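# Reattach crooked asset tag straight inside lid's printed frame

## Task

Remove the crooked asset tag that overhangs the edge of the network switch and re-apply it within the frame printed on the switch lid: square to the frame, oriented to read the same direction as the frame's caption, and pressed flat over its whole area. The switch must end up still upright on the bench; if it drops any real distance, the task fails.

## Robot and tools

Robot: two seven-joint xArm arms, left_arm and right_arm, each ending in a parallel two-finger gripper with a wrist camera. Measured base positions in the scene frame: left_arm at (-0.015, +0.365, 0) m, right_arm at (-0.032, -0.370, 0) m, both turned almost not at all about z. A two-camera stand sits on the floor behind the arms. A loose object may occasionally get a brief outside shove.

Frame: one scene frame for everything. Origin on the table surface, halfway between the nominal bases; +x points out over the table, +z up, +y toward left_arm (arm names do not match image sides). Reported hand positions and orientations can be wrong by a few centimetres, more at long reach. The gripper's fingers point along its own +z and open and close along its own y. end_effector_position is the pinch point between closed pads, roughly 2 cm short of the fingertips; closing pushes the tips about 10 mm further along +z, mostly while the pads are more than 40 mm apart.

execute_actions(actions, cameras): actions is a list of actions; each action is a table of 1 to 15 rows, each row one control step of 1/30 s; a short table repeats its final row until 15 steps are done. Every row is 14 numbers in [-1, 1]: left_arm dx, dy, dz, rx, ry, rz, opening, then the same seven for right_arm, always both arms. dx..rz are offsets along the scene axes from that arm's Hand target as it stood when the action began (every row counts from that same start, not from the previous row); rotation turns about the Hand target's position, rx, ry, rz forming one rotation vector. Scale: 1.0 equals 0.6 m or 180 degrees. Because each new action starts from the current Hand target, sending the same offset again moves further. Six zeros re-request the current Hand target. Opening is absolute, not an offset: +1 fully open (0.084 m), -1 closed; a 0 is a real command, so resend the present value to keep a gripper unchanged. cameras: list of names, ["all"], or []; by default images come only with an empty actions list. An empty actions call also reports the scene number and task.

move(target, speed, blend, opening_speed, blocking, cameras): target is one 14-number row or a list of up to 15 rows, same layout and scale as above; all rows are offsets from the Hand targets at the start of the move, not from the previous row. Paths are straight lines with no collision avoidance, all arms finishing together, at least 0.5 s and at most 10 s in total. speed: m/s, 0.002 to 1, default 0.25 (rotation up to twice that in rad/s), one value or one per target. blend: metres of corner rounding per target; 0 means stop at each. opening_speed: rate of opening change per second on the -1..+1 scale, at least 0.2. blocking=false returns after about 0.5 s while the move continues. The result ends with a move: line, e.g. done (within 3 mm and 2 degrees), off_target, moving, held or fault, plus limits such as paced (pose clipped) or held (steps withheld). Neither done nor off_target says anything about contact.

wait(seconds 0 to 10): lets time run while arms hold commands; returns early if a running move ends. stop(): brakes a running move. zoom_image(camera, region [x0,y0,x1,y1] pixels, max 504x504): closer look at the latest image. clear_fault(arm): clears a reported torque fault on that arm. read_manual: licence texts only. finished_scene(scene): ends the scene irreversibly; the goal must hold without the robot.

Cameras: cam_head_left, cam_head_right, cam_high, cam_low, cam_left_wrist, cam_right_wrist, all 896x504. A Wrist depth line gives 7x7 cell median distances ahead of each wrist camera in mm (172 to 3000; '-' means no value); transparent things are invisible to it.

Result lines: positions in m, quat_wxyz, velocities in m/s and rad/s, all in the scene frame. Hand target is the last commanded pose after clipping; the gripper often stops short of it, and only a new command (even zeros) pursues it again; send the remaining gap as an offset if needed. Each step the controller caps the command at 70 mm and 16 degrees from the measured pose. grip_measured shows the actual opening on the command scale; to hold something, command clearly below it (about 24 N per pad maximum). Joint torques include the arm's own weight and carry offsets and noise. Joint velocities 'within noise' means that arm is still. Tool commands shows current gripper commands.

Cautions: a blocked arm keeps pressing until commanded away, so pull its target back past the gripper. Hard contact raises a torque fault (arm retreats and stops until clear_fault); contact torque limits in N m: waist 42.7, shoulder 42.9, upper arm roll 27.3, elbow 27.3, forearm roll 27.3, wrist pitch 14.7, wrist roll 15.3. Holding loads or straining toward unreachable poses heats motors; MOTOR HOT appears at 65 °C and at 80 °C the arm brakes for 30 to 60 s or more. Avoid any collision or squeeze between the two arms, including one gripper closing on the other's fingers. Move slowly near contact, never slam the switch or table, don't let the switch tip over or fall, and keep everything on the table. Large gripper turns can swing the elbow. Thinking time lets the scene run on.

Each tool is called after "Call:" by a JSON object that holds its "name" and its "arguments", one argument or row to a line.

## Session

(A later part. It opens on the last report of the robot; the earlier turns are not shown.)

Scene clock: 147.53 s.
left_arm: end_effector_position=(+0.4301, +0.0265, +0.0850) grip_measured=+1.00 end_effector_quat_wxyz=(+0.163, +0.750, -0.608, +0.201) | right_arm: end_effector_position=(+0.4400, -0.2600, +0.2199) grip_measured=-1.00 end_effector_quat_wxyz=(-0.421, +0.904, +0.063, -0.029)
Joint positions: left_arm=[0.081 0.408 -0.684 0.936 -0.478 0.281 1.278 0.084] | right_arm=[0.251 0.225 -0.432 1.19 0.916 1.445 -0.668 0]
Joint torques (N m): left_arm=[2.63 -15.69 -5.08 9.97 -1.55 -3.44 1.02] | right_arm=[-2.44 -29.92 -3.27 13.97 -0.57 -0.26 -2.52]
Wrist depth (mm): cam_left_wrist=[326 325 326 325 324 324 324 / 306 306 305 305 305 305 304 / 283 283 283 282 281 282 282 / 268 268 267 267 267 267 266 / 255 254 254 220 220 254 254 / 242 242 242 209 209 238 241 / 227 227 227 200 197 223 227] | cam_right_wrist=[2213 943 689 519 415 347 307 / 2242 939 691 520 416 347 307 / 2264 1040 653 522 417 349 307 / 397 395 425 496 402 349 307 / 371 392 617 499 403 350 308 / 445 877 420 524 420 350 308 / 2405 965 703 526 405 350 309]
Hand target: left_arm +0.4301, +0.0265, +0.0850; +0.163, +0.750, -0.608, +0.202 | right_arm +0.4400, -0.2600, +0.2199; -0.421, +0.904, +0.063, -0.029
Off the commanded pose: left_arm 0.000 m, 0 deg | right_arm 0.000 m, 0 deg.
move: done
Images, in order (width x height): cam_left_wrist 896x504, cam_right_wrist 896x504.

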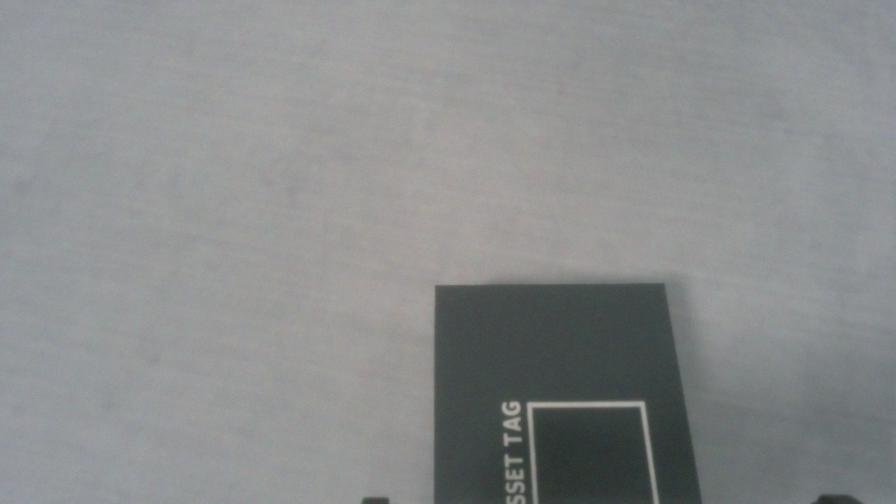

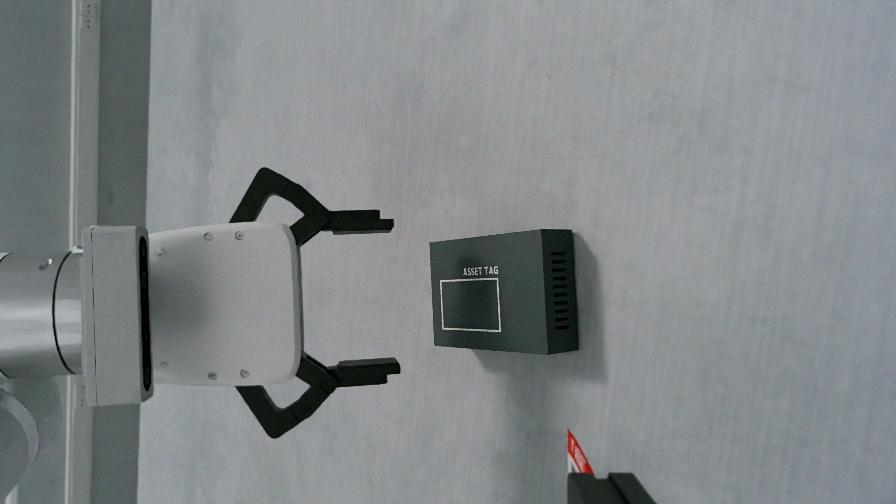

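Call:
{"name": "move", "arguments": {
  "target": [0, 0, -0.1, 0, 0, 0, 1.0, 0, 0, 0, 0, 0, 0, -1.0],
  "speed": 0.12
}}

Call:
{"name": "move", "arguments": {
  "target": [0, 0, 0, 0, 0, 0, 0.0, 0, 0, 0, 0, 0, 0, -1.0],
  "opening_speed": 0.5,
  "cameras": ["cam_left_wrist"]
}}

Scene clock: 150.20 s.
left_arm: end_effector_position=(+0.4301, +0.0265, +0.0251) grip_measured=+1.00 end_effector_quat_wxyz=(+0.163, +0.750, -0.608, +0.202) | right_arm: end_effector_position=(+0.4400, -0.2600, +0.2199) grip_measured=-1.00 end_effector_quat_wxyz=(-0.421, +0.904, +0.063, -0.029)
Joint positions: left_arm=[0.045 0.579 -0.654 0.945 -0.458 0.134 1.334 0.084] | right_arm=[0.251 0.225 -0.432 1.19 0.916 1.445 -0.668 0]
Joint torques (N m): left_arm=[-3.62 -17.52 -3.62 11.93 2.06 -3.43 1.07] | right_arm=[-2.3 -29.5 -3.03 13.99 -0.61 -0.19 -2.62]
Wrist depth (mm): cam_left_wrist=[241 241 241 240 241 240 240 / 227 226 226 226 226 225 225 / 210 210 209 213 213 213 209 / 198 198 198 - - 198 197 / 189 189 188 - - - 188 / 180 179 179 - - - 179 / - - - - - - -] | cam_right_wrist=[2192 940 688 520 417 347 306 / 2192 944 694 520 417 347 307 / 2279 940 652 521 418 347 307 / 433 431 439 470 403 348 308 / 402 412 434 473 403 348 307 / 403 952 660 524 419 350 309 / 370 965 700 525 405 350 309]
Hand target: left_arm +0.4301, +0.0265, +0.0250; +0.163, +0.750, -0.608, +0.202 | right_arm +0.4400, -0.2600, +0.2199; -0.421, +0.904, +0.063, -0.029
Off the commanded pose: left_arm 0.000 m, 0 deg | right_arm 0.000 m, 0 deg.
move: done

Scene clock: 152.40 s.
left_arm: end_effector_position=(+0.4301, +0.0265, +0.0250) grip_measured=+0.75 end_effector_quat_wxyz=(+0.163, +0.750, -0.608, +0.202) | right_arm: end_effector_position=(+0.4400, -0.2600, +0.2199) grip_measured=-1.00 end_effector_quat_wxyz=(-0.421, +0.904, +0.063, -0.029)
Joint positions: left_arm=[0.045 0.579 -0.654 0.945 -0.458 0.134 1.334 0.075] | right_arm=[0.251 0.225 -0.432 1.19 0.916 1.445 -0.668 0]
Joint torques (N m): left_arm=[5.36 -22.86 -1.18 12.53 -0.54 -3.22 0.07] | right_arm=[-2.26 -29.29 -2.96 13.88 -0.67 -0.34 -2.52]
Wrist depth (mm): cam_left_wrist=[241 241 241 240 240 240 240 / 227 226 226 226 226 225 225 / 210 209 209 213 213 213 209 / 198 198 198 - - 198 198 / 188 188 188 - - - 188 / 179 179 179 - - - 179 / - - - - - - -] | cam_right_wrist=[2213 935 691 520 415 347 306 / 2228 940 692 519 417 347 307 / 2286 944 693 522 417 348 307 / 435 432 439 462 403 348 307 / 400 412 434 471 403 350 308 / 403 959 705 525 420 350 308 / 370 969 702 526 403 350 309]
Hand target: left_arm +0.4301, +0.0265, +0.0250; +0.163, +0.750, -0.608, +0.202 | right_arm +0.4400, -0.2600, +0.2199; -0.421, +0.904, +0.063, -0.029
Off the commanded pose: left_arm 0.000 m, 0 deg | right_arm 0.000 m, 0 deg.
move: done
Images, in order (width x height): cam_left_wrist 896x504.

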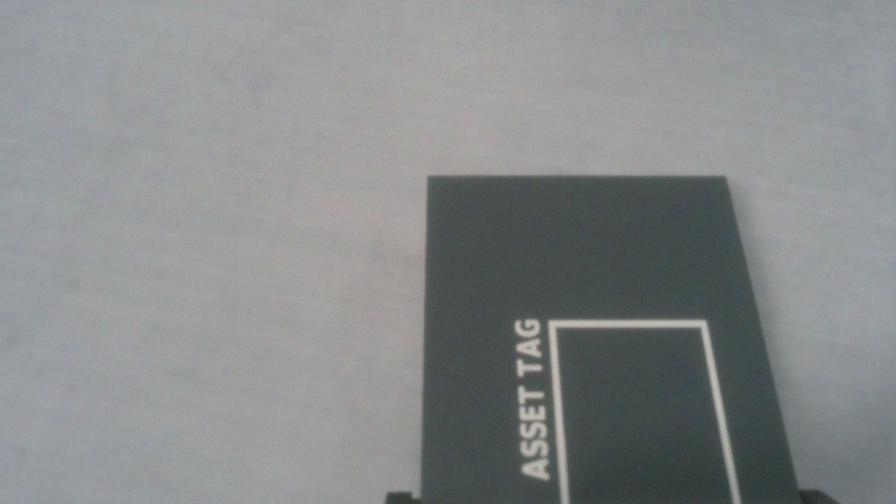

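Call:
{"name": "move", "arguments": {
  "target": [
    [0, 0, 0, 0, 0, 0, 1.0, 0, 0, 0, 0, 0, 0, -1.0],
    [-0.001, 0.0049, 0, -0.0816, -0.0173, 0, 1.0, 0, 0, 0, 0, 0, 0, -1.0],
    [-0.001, 0.0049, 0, -0.0816, -0.0173, 0, 0.0, 0, 0, 0, 0, 0, 0, -1.0]
  ],
  "speed": [0.1, 0.2, 0.1],
  "opening_speed": 0.8,
  "cameras": ["cam_left_wrist", "cam_right_wrist"]
}}

Scene clock: 163.77 s.
left_arm: end_effector_position=(+0.4295, +0.0294, +0.0250) grip_measured=+0.75 end_effector_quat_wxyz=(+0.241, +0.718, -0.581, +0.298) | right_arm: end_effector_position=(+0.4400, -0.2600, +0.2199) grip_measured=-1.00 end_effector_quat_wxyz=(-0.421, +0.904, +0.063, -0.029)
Joint positions: left_arm=[0.49 0.899 -1.054 0.858 -0.469 -0.091 1.641 0.075] | right_arm=[0.251 0.225 -0.432 1.19 0.916 1.445 -0.668 0]
Joint torques (N m): left_arm=[0.25 -19.65 -6.87 12.46 1.18 -2.58 0.21] | right_arm=[-2.03 -28.63 -2.69 13.88 -0.68 -0.28 -2.44]
Wrist depth (mm): cam_left_wrist=[332 332 332 331 331 330 331 / 293 293 293 292 282 292 291 / 254 254 253 252 253 253 252 / 231 230 230 187 186 222 229 / 211 211 211 - 176 204 210 / 195 189 194 - - - 189 / 176 176 180 - - - 180] | cam_right_wrist=[2192 937 691 519 417 347 306 / 2249 944 691 520 417 348 307 / 2228 949 695 520 418 348 307 / 2302 481 464 471 402 348 307 / 467 464 461 473 404 349 308 / 417 810 699 526 419 350 308 / 428 963 703 525 404 350 309]
Hand target: left_arm +0.4295, +0.0294, +0.0250; +0.241, +0.718, -0.581, +0.298 | right_arm +0.4400, -0.2600, +0.2199; -0.421, +0.904, +0.063, -0.029
Off the commanded pose: left_arm 0.000 m, 0 deg | right_arm 0.000 m, 0 deg.
move: done
Images, in order (width x height): cam_left_wrist 896x504, cam_right_wrist 896x504.

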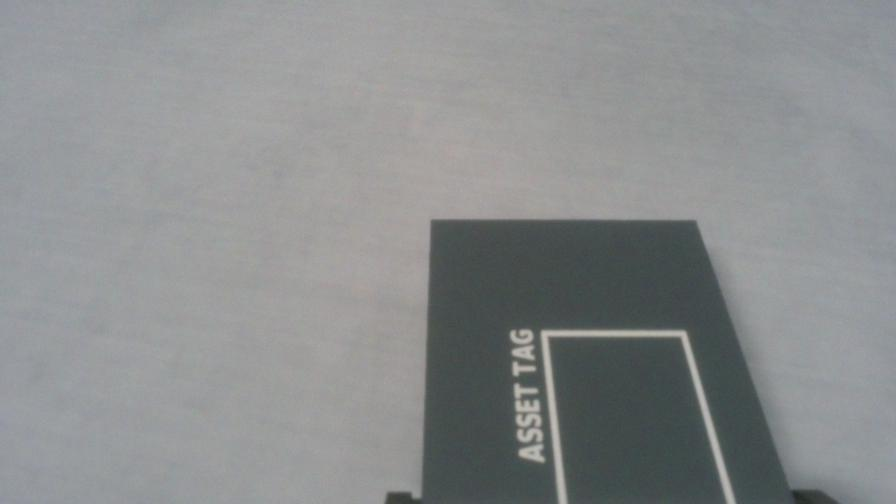

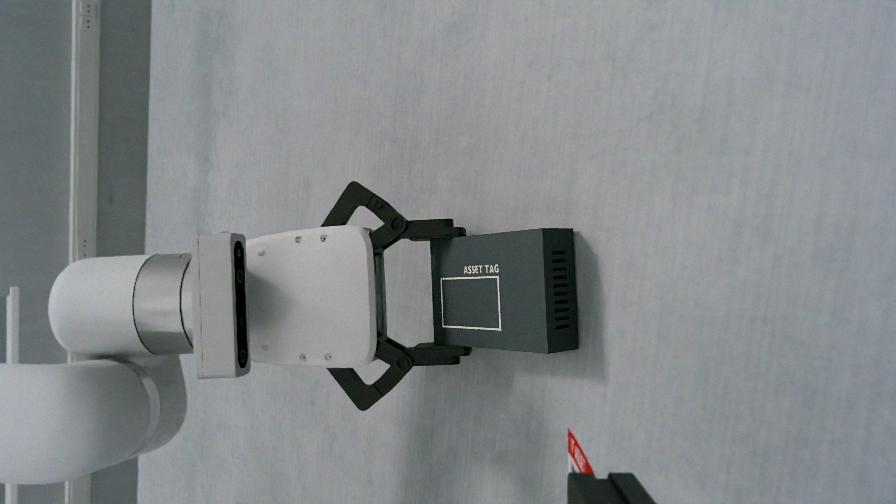

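Call:
{"name": "zoom_image", "arguments": {
  "camera": "cam_right_wrist",
  "region": [410, 200, 662, 504]
}}

Scaled by 1.658 from the camera's 896x504 image, which has a finer 1280x720 frame.

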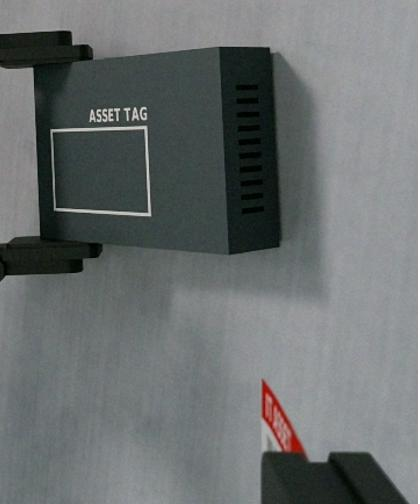

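Call:
{"name": "move", "arguments": {
  "target": [0, 0, 0, 0, 0, 0, 0.0, -0.0113, 0.3948, -0.225, 0, 0, 0.0161, -1.0],
  "speed": 0.2,
  "cameras": ["cam_left_wrist", "cam_right_wrist"]
}}

Scene clock: 173.93 s.
left_arm: end_effector_position=(+0.4295, +0.0294, +0.0250) grip_measured=+0.75 end_effector_quat_wxyz=(+0.241, +0.718, -0.581, +0.298) | right_arm: end_effector_position=(+0.4332, -0.0232, +0.0850) grip_measured=-1.00 end_effector_quat_wxyz=(-0.420, +0.903, +0.086, -0.040)
Joint positions: left_arm=[0.49 0.899 -1.054 0.858 -0.469 -0.091 1.641 0.075] | right_arm=[0.528 0.53 -0.174 1.23 1.256 1.008 -0.696 0]
Joint torques (N m): left_arm=[-2.3 -24 -7.12 12.47 0.17 -1.67 -0.7] | right_arm=[3.57 -23.76 1.44 13.23 2.54 -1.51 2.5]
Wrist depth (mm): cam_left_wrist=[332 332 331 - - - 330 / 293 293 293 - - - 291 / 254 253 253 - - - 252 / 230 230 230 192 - - 229 / 211 211 210 - - 210 210 / 195 190 194 - - - 189 / 176 176 180 - - - 180] | cam_right_wrist=[1919 581 391 294 246 204 179 / 1935 582 392 295 246 204 179 / 1974 585 368 282 247 204 180 / 2026 653 209 205 228 205 180 / 204 198 194 233 197 182 175 / 197 195 193 284 197 182 - / 197 195 193 198 190 182 -]
Hand target: left_arm +0.4295, +0.0294, +0.0250; +0.241, +0.718, -0.581, +0.298 | right_arm +0.4332, -0.0232, +0.0849; -0.420, +0.903, +0.086, -0.040
Off the commanded pose: left_arm 0.000 m, 0 deg | right_arm 0.000 m, 0 deg.
move: done
Images, in order (width x height): cam_left_wrist 896x504, cam_right_wrist 896x504.

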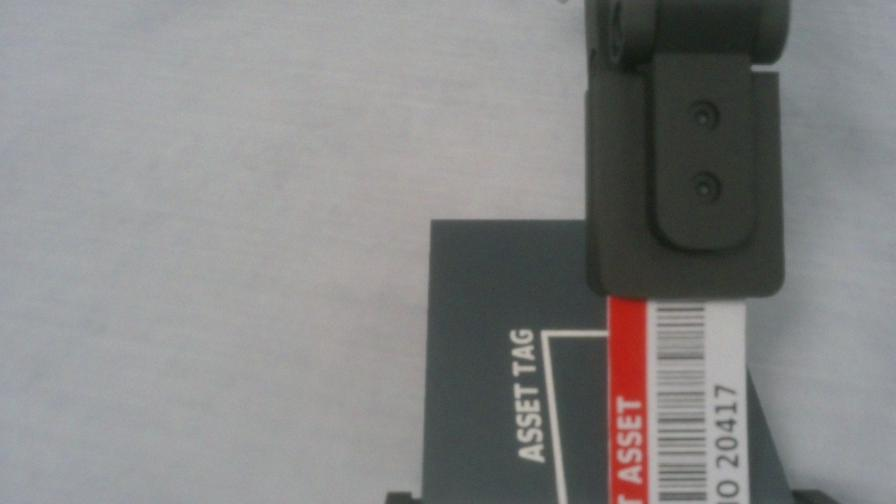

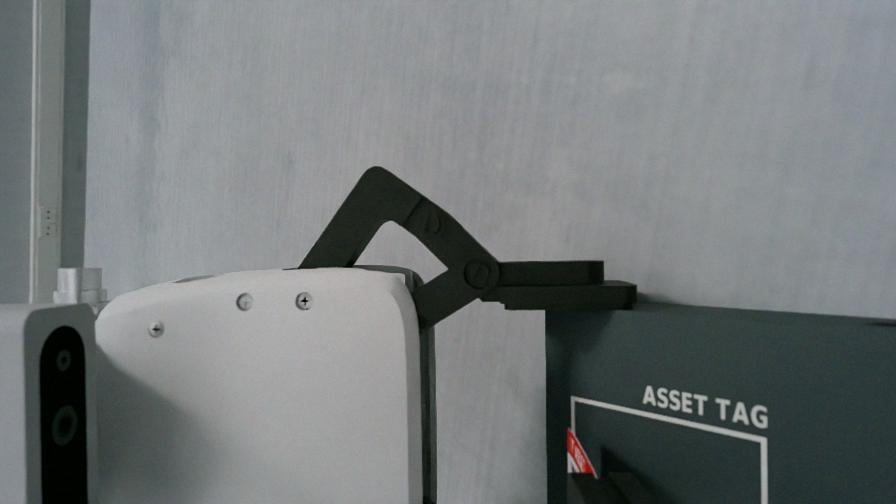

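Call:
{"name": "zoom_image", "arguments": {
  "camera": "cam_left_wrist",
  "region": [500, 270, 800, 504]
}}

Call:
{"name": "zoom_image", "arguments": {
  "camera": "cam_right_wrist",
  "region": [530, 370, 800, 504]
}}

Scaled by 1.680 from the camera's 896x504 image, which has a finer 1280x720 frame.

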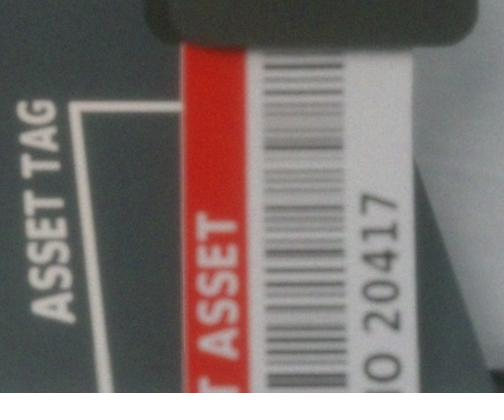

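Scaled by 1.867 from the camera's 896x504 image, which has a finer 1280x720 frame.

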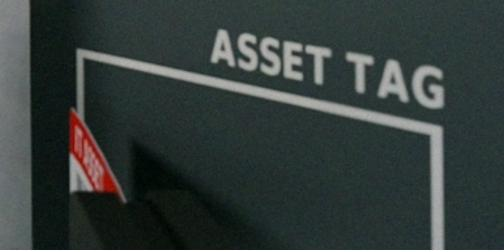

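Call:
{"name": "move", "arguments": {
  "target": [0, 0, 0, 0, 0, 0, 0.0, 0.0018, 0.0032, -0.0175, 0, 0, 0, -1.0],
  "speed": 0.05,
  "cameras": ["cam_left_wrist", "cam_right_wrist"]
}}

Call:
{"name": "zoom_image", "arguments": {
  "camera": "cam_left_wrist",
  "region": [500, 270, 800, 504]
}}

Call:
{"name": "zoom_image", "arguments": {
  "camera": "cam_right_wrist",
  "region": [530, 370, 800, 504]
}}

Scene clock: 184.67 s.
left_arm: end_effector_position=(+0.4295, +0.0294, +0.0250) grip_measured=+0.75 end_effector_quat_wxyz=(+0.241, +0.718, -0.581, +0.298) | right_arm: end_effector_position=(+0.4343, -0.0212, +0.0745) grip_measured=-1.00 end_effector_quat_wxyz=(-0.420, +0.903, +0.086, -0.040)
Joint positions: left_arm=[0.49 0.899 -1.054 0.858 -0.469 -0.091 1.641 0.075] | right_arm=[0.526 0.557 -0.169 1.241 1.27 1.001 -0.713 0]
Joint torques (N m): left_arm=[-2.42 -23.83 -6.95 12.62 0.51 -1.65 -0.75] | right_arm=[-3.88 -24.19 1.33 13.05 2.43 -1.61 -2.65]
Wrist depth (mm): cam_left_wrist=[333 333 332 - - 331 330 / 293 294 293 - - 292 292 / 254 253 253 - - 252 252 / 230 230 230 192 - 229 229 / 211 211 211 - - 210 210 / 194 190 194 - - - 189 / 176 176 180 - - - 180] | cam_right_wrist=[1893 544 368 291 231 192 - / 1940 548 369 292 232 192 - / 1962 550 346 278 232 192 - / 788 - 202 196 223 193 - / 194 189 186 192 185 189 - / 189 186 185 280 190 - - / 188 186 185 227 183 - -]
Hand target: left_arm +0.4295, +0.0294, +0.0250; +0.241, +0.718, -0.581, +0.298 | right_arm +0.4343, -0.0212, +0.0744; -0.420, +0.903, +0.086, -0.040
Off the commanded pose: left_arm 0.000 m, 0 deg | right_arm 0.000 m, 0 deg.
move: done
Images, in order (width x height): cam_left_wrist 896x504, cam_right_wrist 896x504.

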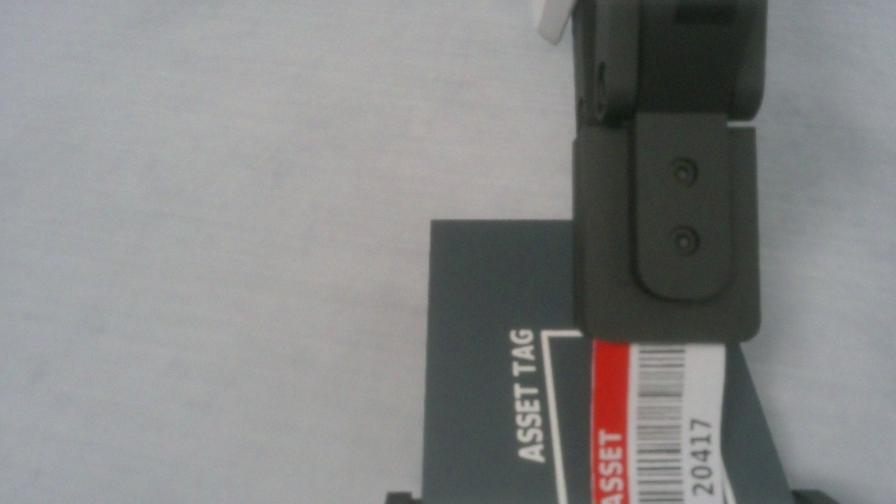

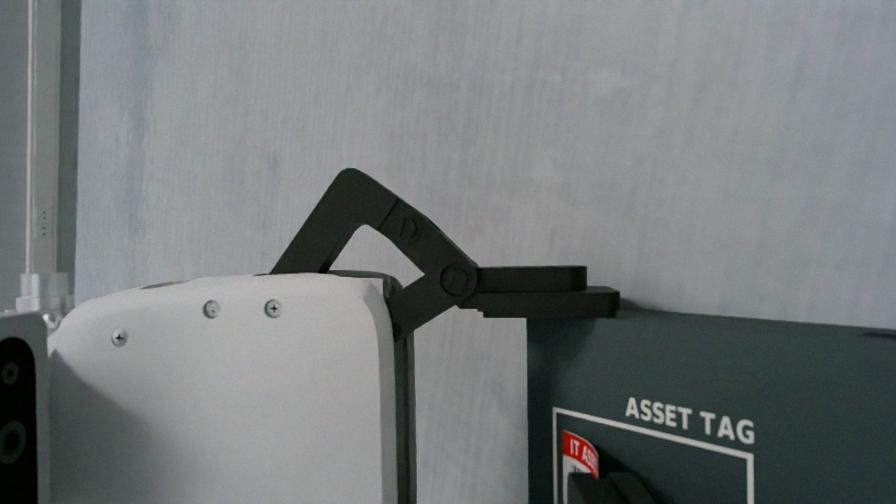

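Scaled by 1.680 from the camera's 896x504 image, which has a finer 1280x720 frame.

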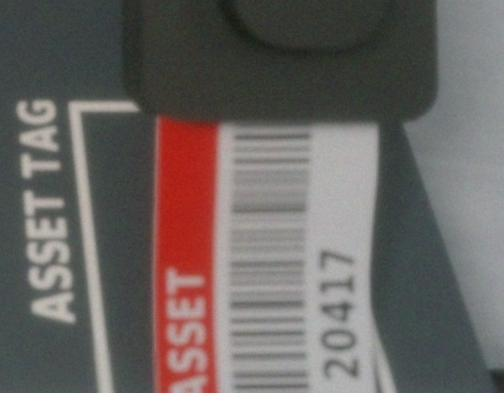

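Scaled by 1.867 from the camera's 896x504 image, which has a finer 1280x720 frame.

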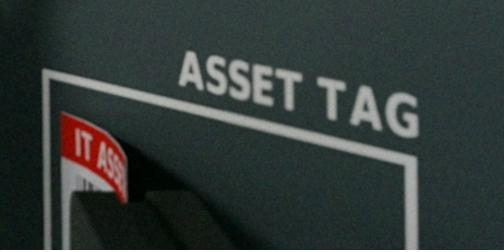

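Call:
{"name": "move", "arguments": {
  "target": [
    [0, 0, 0, 0, 0, 0, 0.0, 0.0015, -0.001, 0.01, 0, 0, 0, -1.0],
    [0, 0, 0, 0, 0, 0, 0.0, 0.0015, -0.001, -0.0077, 0, 0, 0, -1.0]
  ],
  "speed": 0.05,
  "cameras": ["cam_left_wrist", "cam_right_wrist"]
}}

Call:
{"name": "zoom_image", "arguments": {
  "camera": "cam_left_wrist",
  "region": [500, 270, 800, 504]
}}

Call:
{"name": "zoom_image", "arguments": {
  "camera": "cam_right_wrist",
  "region": [530, 370, 800, 504]
}}

Scene clock: 190.40 s.
left_arm: end_effector_position=(+0.4295, +0.0294, +0.0250) grip_measured=+0.75 end_effector_quat_wxyz=(+0.241, +0.718, -0.581, +0.298) | right_arm: end_effector_position=(+0.4352, -0.0218, +0.0699) grip_measured=-1.00 end_effector_quat_wxyz=(-0.420, +0.903, +0.086, -0.040)
Joint positions: left_arm=[0.49 0.899 -1.054 0.858 -0.469 -0.091 1.641 0.075] | right_arm=[0.524 0.569 -0.168 1.246 1.275 1 -0.721 0]
Joint torques (N m): left_arm=[1.31 -23.98 -10.26 4.49 0.06 -1.51 -0.59] | right_arm=[-3.84 -24.26 1.34 13.03 2.53 -1.55 -2.52]
Wrist depth (mm): cam_left_wrist=[333 332 332 - - - 330 / 294 293 293 - - 281 292 / 254 253 253 - - 253 252 / 231 231 230 186 - 229 229 / 211 211 211 - - 210 210 / 195 190 194 - - - 189 / 176 176 176 - - - 180] | cam_right_wrist=[1935 529 357 283 225 187 - / 1962 531 358 284 226 187 - / 1968 534 318 271 226 187 - / 2002 - 199 194 218 188 - / 191 186 184 192 186 188 - / 186 184 183 287 192 - - / 186 183 182 288 192 - -]
Hand target: left_arm +0.4295, +0.0294, +0.0250; +0.241, +0.718, -0.581, +0.298 | right_arm +0.4352, -0.0218, +0.0698; -0.420, +0.903, +0.086, -0.040
Off the commanded pose: left_arm 0.000 m, 0 deg | right_arm 0.000 m, 0 deg.
move: done
Images, in order (width x height): cam_left_wrist 896x504, cam_right_wrist 896x504.

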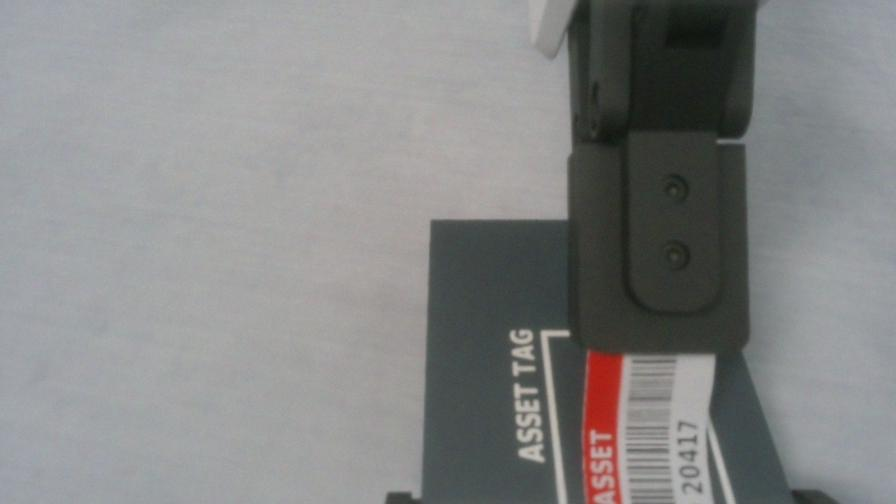

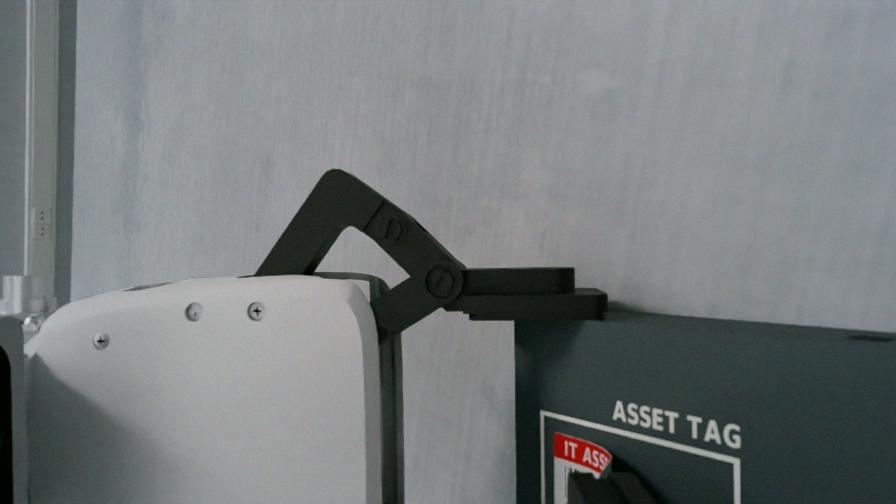

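Scaled by 1.680 from the camera's 896x504 image, which has a finer 1280x720 frame.

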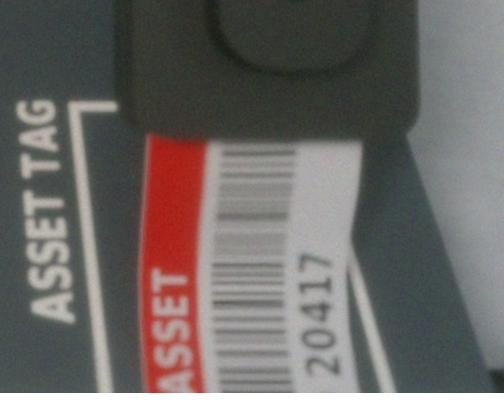

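Scaled by 1.867 from the camera's 896x504 image, which has a finer 1280x720 frame.

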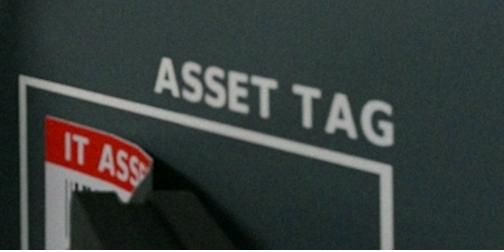

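Call:
{"name": "move", "arguments": {
  "target": [0, 0, 0, 0, 0, 0, 0.0, 0.0015, -0.007, -0.0133, 0, 0, 0, -1.0],
  "speed": 0.05,
  "cameras": ["cam_left_wrist", "cam_right_wrist"]
}}

Call:
{"name": "zoom_image", "arguments": {
  "camera": "cam_left_wrist",
  "region": [500, 270, 800, 504]
}}

Call:
{"name": "zoom_image", "arguments": {
  "camera": "cam_right_wrist",
  "region": [530, 370, 800, 504]
}}

Scene clock: 194.37 s.
left_arm: end_effector_position=(+0.4295, +0.0294, +0.0250) grip_measured=+0.75 end_effector_quat_wxyz=(+0.241, +0.718, -0.581, +0.298) | right_arm: end_effector_position=(+0.4361, -0.0260, +0.0619) grip_measured=-1.00 end_effector_quat_wxyz=(-0.420, +0.903, +0.086, -0.040)
Joint positions: left_arm=[0.49 0.899 -1.054 0.858 -0.469 -0.091 1.641 0.075] | right_arm=[0.516 0.585 -0.167 1.247 1.281 1.001 -0.74 0]
Joint torques (N m): left_arm=[3.4 -24.34 -10.1 4.96 0.3 -1.89 -0.21] | right_arm=[-3.64 -24.2 1.45 12.88 2.53 1.26 -2.63]
Wrist depth (mm): cam_left_wrist=[333 332 332 - - 330 331 / 294 293 293 - - 292 291 / 254 254 253 - - 252 253 / 230 230 230 187 - 230 229 / 211 211 211 - - 210 210 / 195 190 194 - - - 189 / 176 176 176 - - - 180] | cam_right_wrist=[827 505 340 269 214 184 - / 831 505 341 270 214 184 - / 840 509 303 270 215 184 - / 2026 - 198 205 215 185 - / 186 183 183 189 188 185 - / 183 181 186 288 180 - - / 183 181 185 288 181 - -]
Hand target: left_arm +0.4295, +0.0294, +0.0250; +0.241, +0.718, -0.581, +0.298 | right_arm +0.4361, -0.0260, +0.0618; -0.420, +0.903, +0.086, -0.040
Off the commanded pose: left_arm 0.000 m, 0 deg | right_arm 0.000 m, 0 deg.
move: done
Images, in order (width x height): cam_left_wrist 896x504, cam_right_wrist 896x504.

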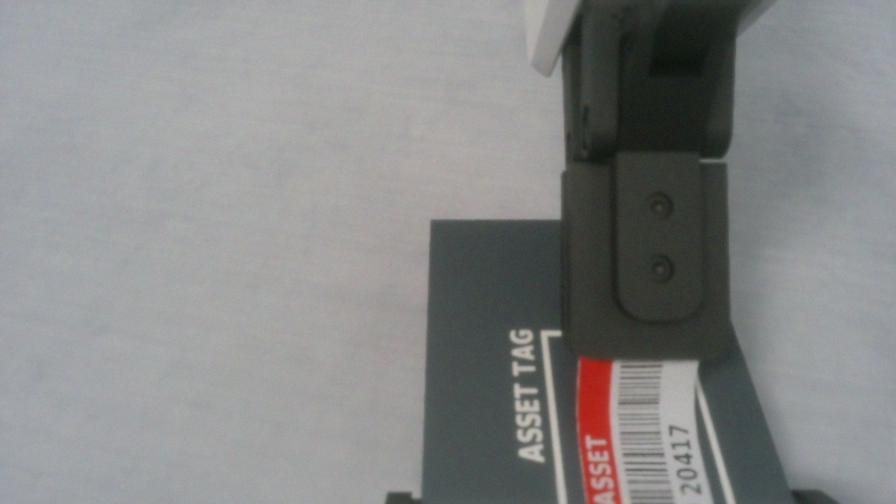

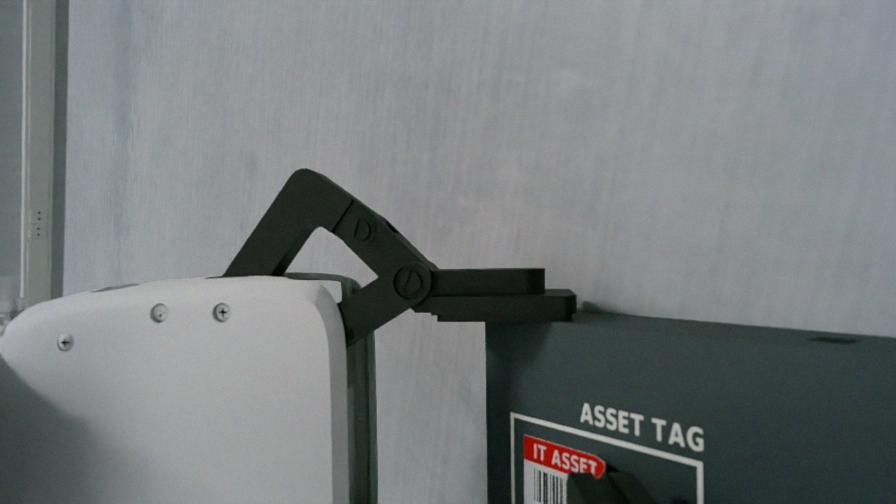

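Scaled by 1.680 from the camera's 896x504 image, which has a finer 1280x720 frame.

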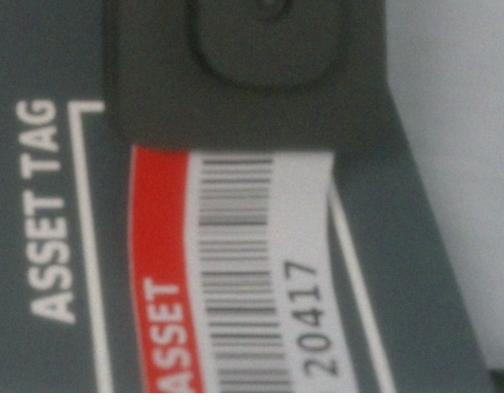

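Scaled by 1.867 from the camera's 896x504 image, which has a finer 1280x720 frame.

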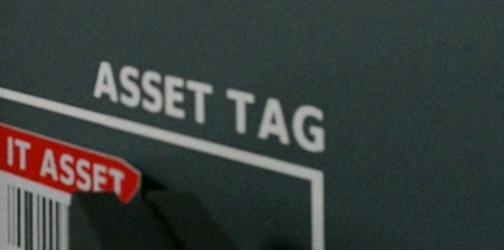

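Call:
{"name": "zoom_image", "arguments": {
  "camera": "cam_right_wrist",
  "region": [480, 380, 730, 504]
}}

Scaled by 2.016 from the camera's 896x504 image, which has a finer 1280x720 frame.

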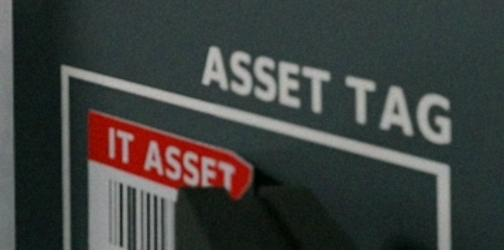

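Call:
{"name": "move", "arguments": {
  "target": [0, 0, 0, 0, 0, 0, 0.0, 0.0008, -0.0038, -0.0102, 0, 0, 0, -1.0],
  "speed": 0.05,
  "cameras": ["cam_left_wrist", "cam_right_wrist"]
}}

Call:
{"name": "zoom_image", "arguments": {
  "camera": "cam_right_wrist",
  "region": [460, 380, 710, 504]
}}

Call:
{"name": "zoom_image", "arguments": {
  "camera": "cam_left_wrist",
  "region": [500, 270, 800, 504]
}}

Scene clock: 196.73 s.
left_arm: end_effector_position=(+0.4295, +0.0294, +0.0250) grip_measured=+0.75 end_effector_quat_wxyz=(+0.241, +0.718, -0.581, +0.298) | right_arm: end_effector_position=(+0.4366, -0.0283, +0.0558) grip_measured=-1.00 end_effector_quat_wxyz=(-0.420, +0.902, +0.086, -0.040)
Joint positions: left_arm=[0.49 0.899 -1.054 0.858 -0.469 -0.091 1.641 0.075] | right_arm=[0.511 0.598 -0.167 1.249 1.287 1.001 -0.753 0]
Joint torques (N m): left_arm=[3.97 -24.21 -10.04 4.93 0.82 -1.79 0.09] | right_arm=[-3.56 -24.45 1.42 12.8 2.65 -1.07 -2.64]
Wrist depth (mm): cam_left_wrist=[333 332 332 - - 330 331 / 294 293 293 - - 292 292 / 254 254 253 253 - 252 252 / 231 230 230 187 - 229 229 / 211 211 211 - - 210 210 / 195 190 194 - - - 189 / 176 176 176 - - - 180] | cam_right_wrist=[791 485 326 258 206 183 - / 796 486 328 259 206 183 - / 810 489 308 260 207 183 - / - 196 197 236 207 184 - / 184 181 184 187 191 - - / 181 179 225 197 180 - - / 180 178 224 198 - - -]
Hand target: left_arm +0.4295, +0.0294, +0.0250; +0.241, +0.718, -0.581, +0.298 | right_arm +0.4366, -0.0283, +0.0557; -0.420, +0.903, +0.086, -0.040
Off the commanded pose: left_arm 0.000 m, 0 deg | right_arm 0.000 m, 0 deg.
move: done
Images, in order (width x height): cam_left_wrist 896x504, cam_right_wrist 896x504.

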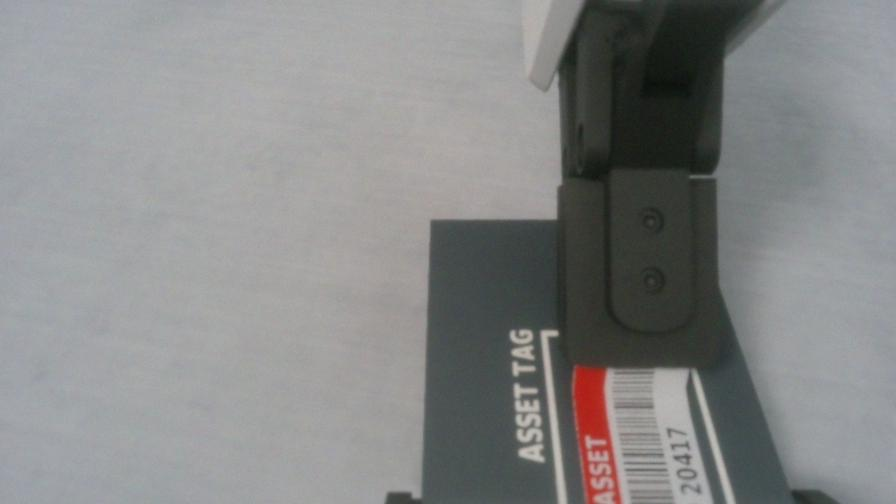

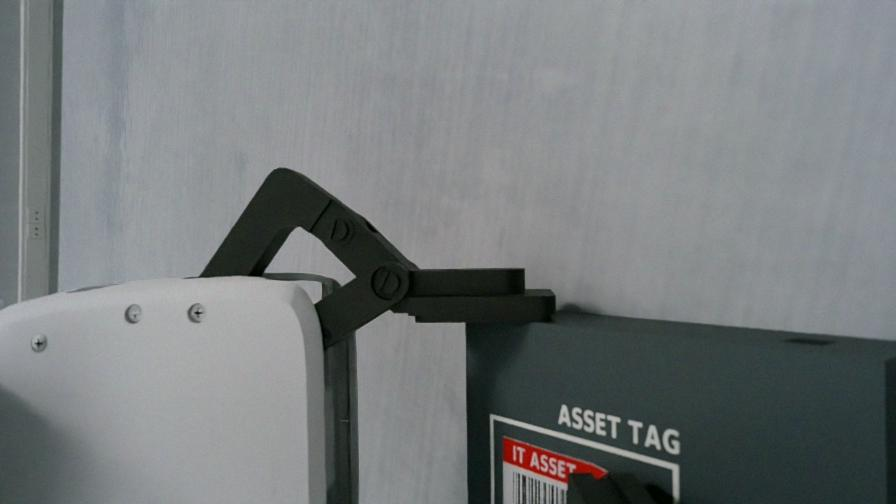

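Scaled by 2.016 from the camera's 896x504 image, which has a finer 1280x720 frame.

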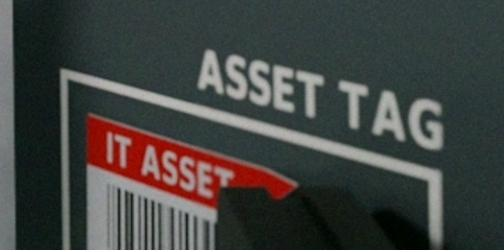

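Scaled by 1.680 from the camera's 896x504 image, which has a finer 1280x720 frame.

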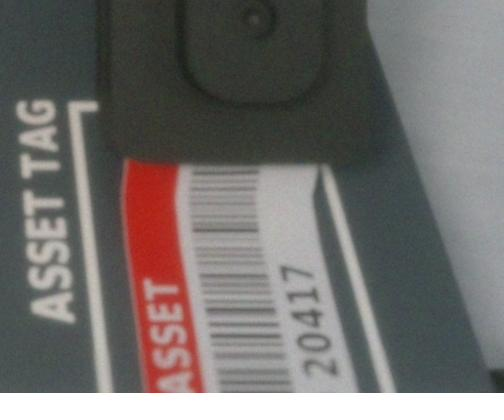

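Call:
{"name": "move", "arguments": {
  "target": [0, 0, 0, 0, 0, 0, 0.0, -0.0007, 0.0035, 0.0042, 0, 0, 0, -0.86],
  "speed": 0.03,
  "opening_speed": 0.5,
  "cameras": ["cam_left_wrist"]
}}

Call:
{"name": "move", "arguments": {
  "target": [0, 0, 0, 0, 0, 0, 0.0, 0.0048, -0.025, 0.0215, 0, 0, 0, -0.86],
  "speed": 0.05,
  "cameras": ["cam_left_wrist", "cam_right_wrist"]
}}

Scene clock: 199.33 s.
left_arm: end_effector_position=(+0.4295, +0.0294, +0.0250) grip_measured=+0.75 end_effector_quat_wxyz=(+0.241, +0.718, -0.581, +0.298) | right_arm: end_effector_position=(+0.4362, -0.0262, +0.0582) grip_measured=-0.88 end_effector_quat_wxyz=(-0.420, +0.903, +0.086, -0.040)
Joint positions: left_arm=[0.49 0.899 -1.054 0.858 -0.469 -0.091 1.641 0.075] | right_arm=[0.514 0.593 -0.166 1.249 1.286 1 -0.747 0.005]
Joint torques (N m): left_arm=[3.26 -24.13 -9.97 5.32 1.44 -1.98 -0.05] | right_arm=[3.61 -38.98 1.4 8.47 -1.34 -1.58 2.62]
Wrist depth (mm): cam_left_wrist=[333 333 332 - - - 330 / 294 293 292 - - 291 291 / 254 254 253 - - 252 253 / 231 230 230 187 - 229 229 / 211 211 211 - - 210 210 / 195 190 194 - - - 189 / 176 176 176 - - - 180] | cam_right_wrist=[807 494 331 262 209 179 - / 813 494 332 263 209 180 - / 821 496 296 264 210 180 - / - 197 195 240 210 180 - / 183 181 183 187 187 181 - / 181 179 207 281 183 - - / 180 178 206 282 183 - -]
Hand target: left_arm +0.4295, +0.0294, +0.0250; +0.241, +0.718, -0.581, +0.298 | right_arm +0.4362, -0.0262, +0.0582; -0.420, +0.903, +0.086, -0.040
Off the commanded pose: left_arm 0.000 m, 0 deg | right_arm 0.000 m, 0 deg.
move: done
Images, in order (width x height): cam_left_wrist 896x504.

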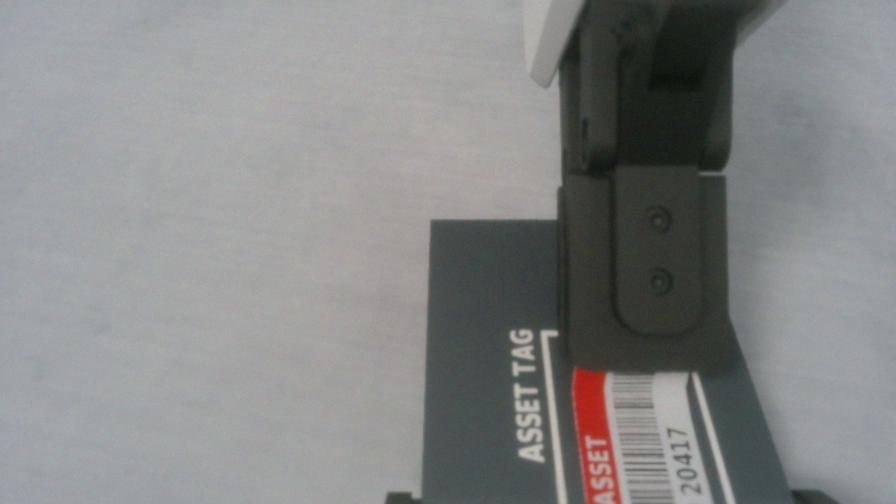

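Scene clock: 200.13 s.
left_arm: end_effector_position=(+0.4295, +0.0295, +0.0250) grip_measured=+0.75 end_effector_quat_wxyz=(+0.241, +0.718, -0.581, +0.298) | right_arm: end_effector_position=(+0.4390, -0.0412, +0.0711) grip_measured=-0.88 end_effector_quat_wxyz=(-0.420, +0.903, +0.086, -0.040)
Joint positions: left_arm=[0.49 0.899 -1.054 0.858 -0.469 -0.091 1.641 0.075] | right_arm=[0.498 0.559 -0.184 1.234 1.256 1.029 -0.737 0.005]
Joint torques (N m): left_arm=[2.15 -20.76 -9.08 7.29 1.46 -2.03 0.09] | right_arm=[-3.43 -38.85 -4.35 8.29 -1.62 1.26 2.6]
Wrist depth (mm): cam_left_wrist=[333 333 332 - - 331 331 / 294 294 293 293 - 291 291 / 254 254 253 - - 252 252 / 231 230 230 187 - 229 229 / 211 211 211 - 176 204 209 / 195 190 194 - - - 189 / 176 176 176 - - - 180] | cam_right_wrist=[1914 535 360 285 226 188 - / 1957 537 361 286 227 188 - / 894 539 339 286 228 189 - / 2044 - 216 224 228 189 - / 206 201 200 201 197 189 - / 202 199 202 305 194 - - / 202 199 202 305 194 - -]
Hand target: left_arm +0.4295, +0.0294, +0.0250; +0.241, +0.718, -0.581, +0.298 | right_arm +0.4390, -0.0412, +0.0711; -0.420, +0.903, +0.086, -0.040
Off the commanded pose: left_arm 0.000 m, 0 deg | right_arm 0.000 m, 0 deg.
move: done
Images, in order (width x height): cam_left_wrist 896x504, cam_right_wrist 896x504.

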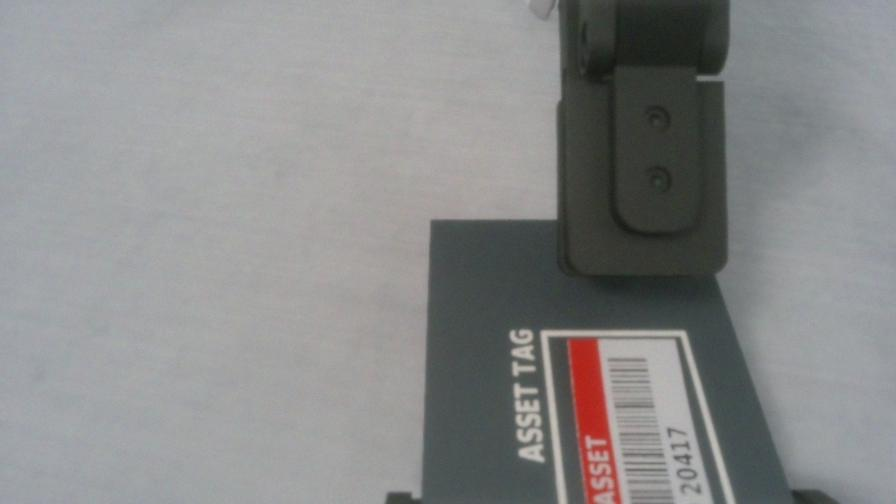

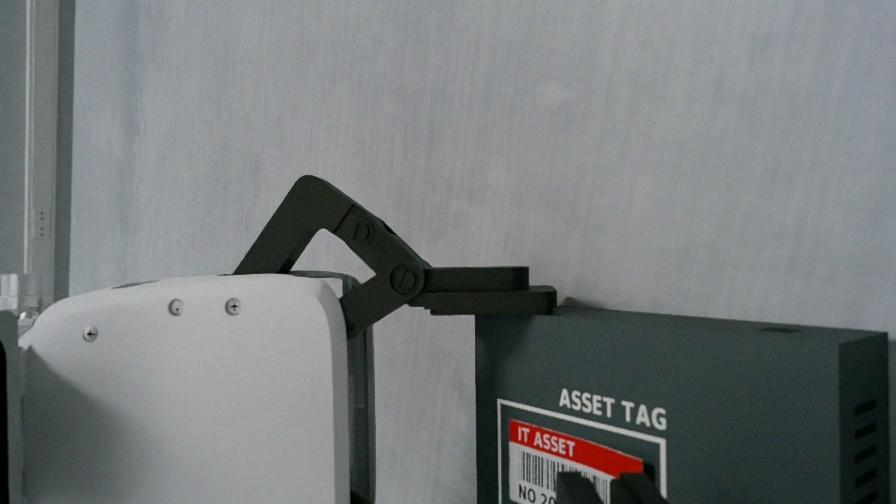

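Call:
{"name": "zoom_image", "arguments": {
  "camera": "cam_left_wrist",
  "region": [500, 310, 760, 504]
}}

Call:
{"name": "zoom_image", "arguments": {
  "camera": "cam_right_wrist",
  "region": [470, 370, 720, 504]
}}

Scaled by 1.938 from the camera's 896x504 image, which has a finer 1280x720 frame.

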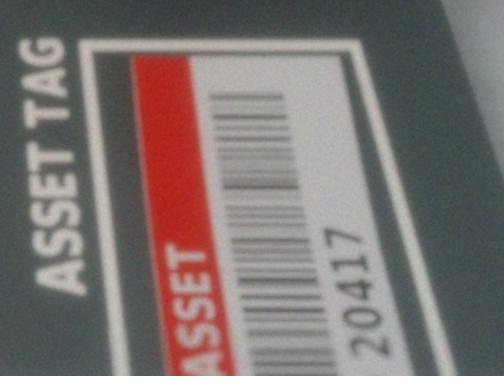

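Scaled by 2.016 from the camera's 896x504 image, which has a finer 1280x720 frame.

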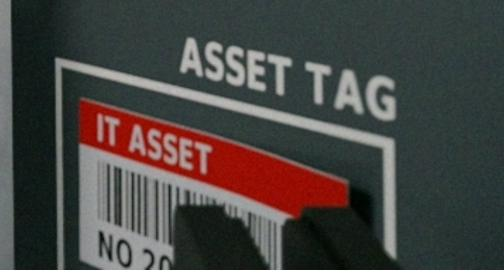

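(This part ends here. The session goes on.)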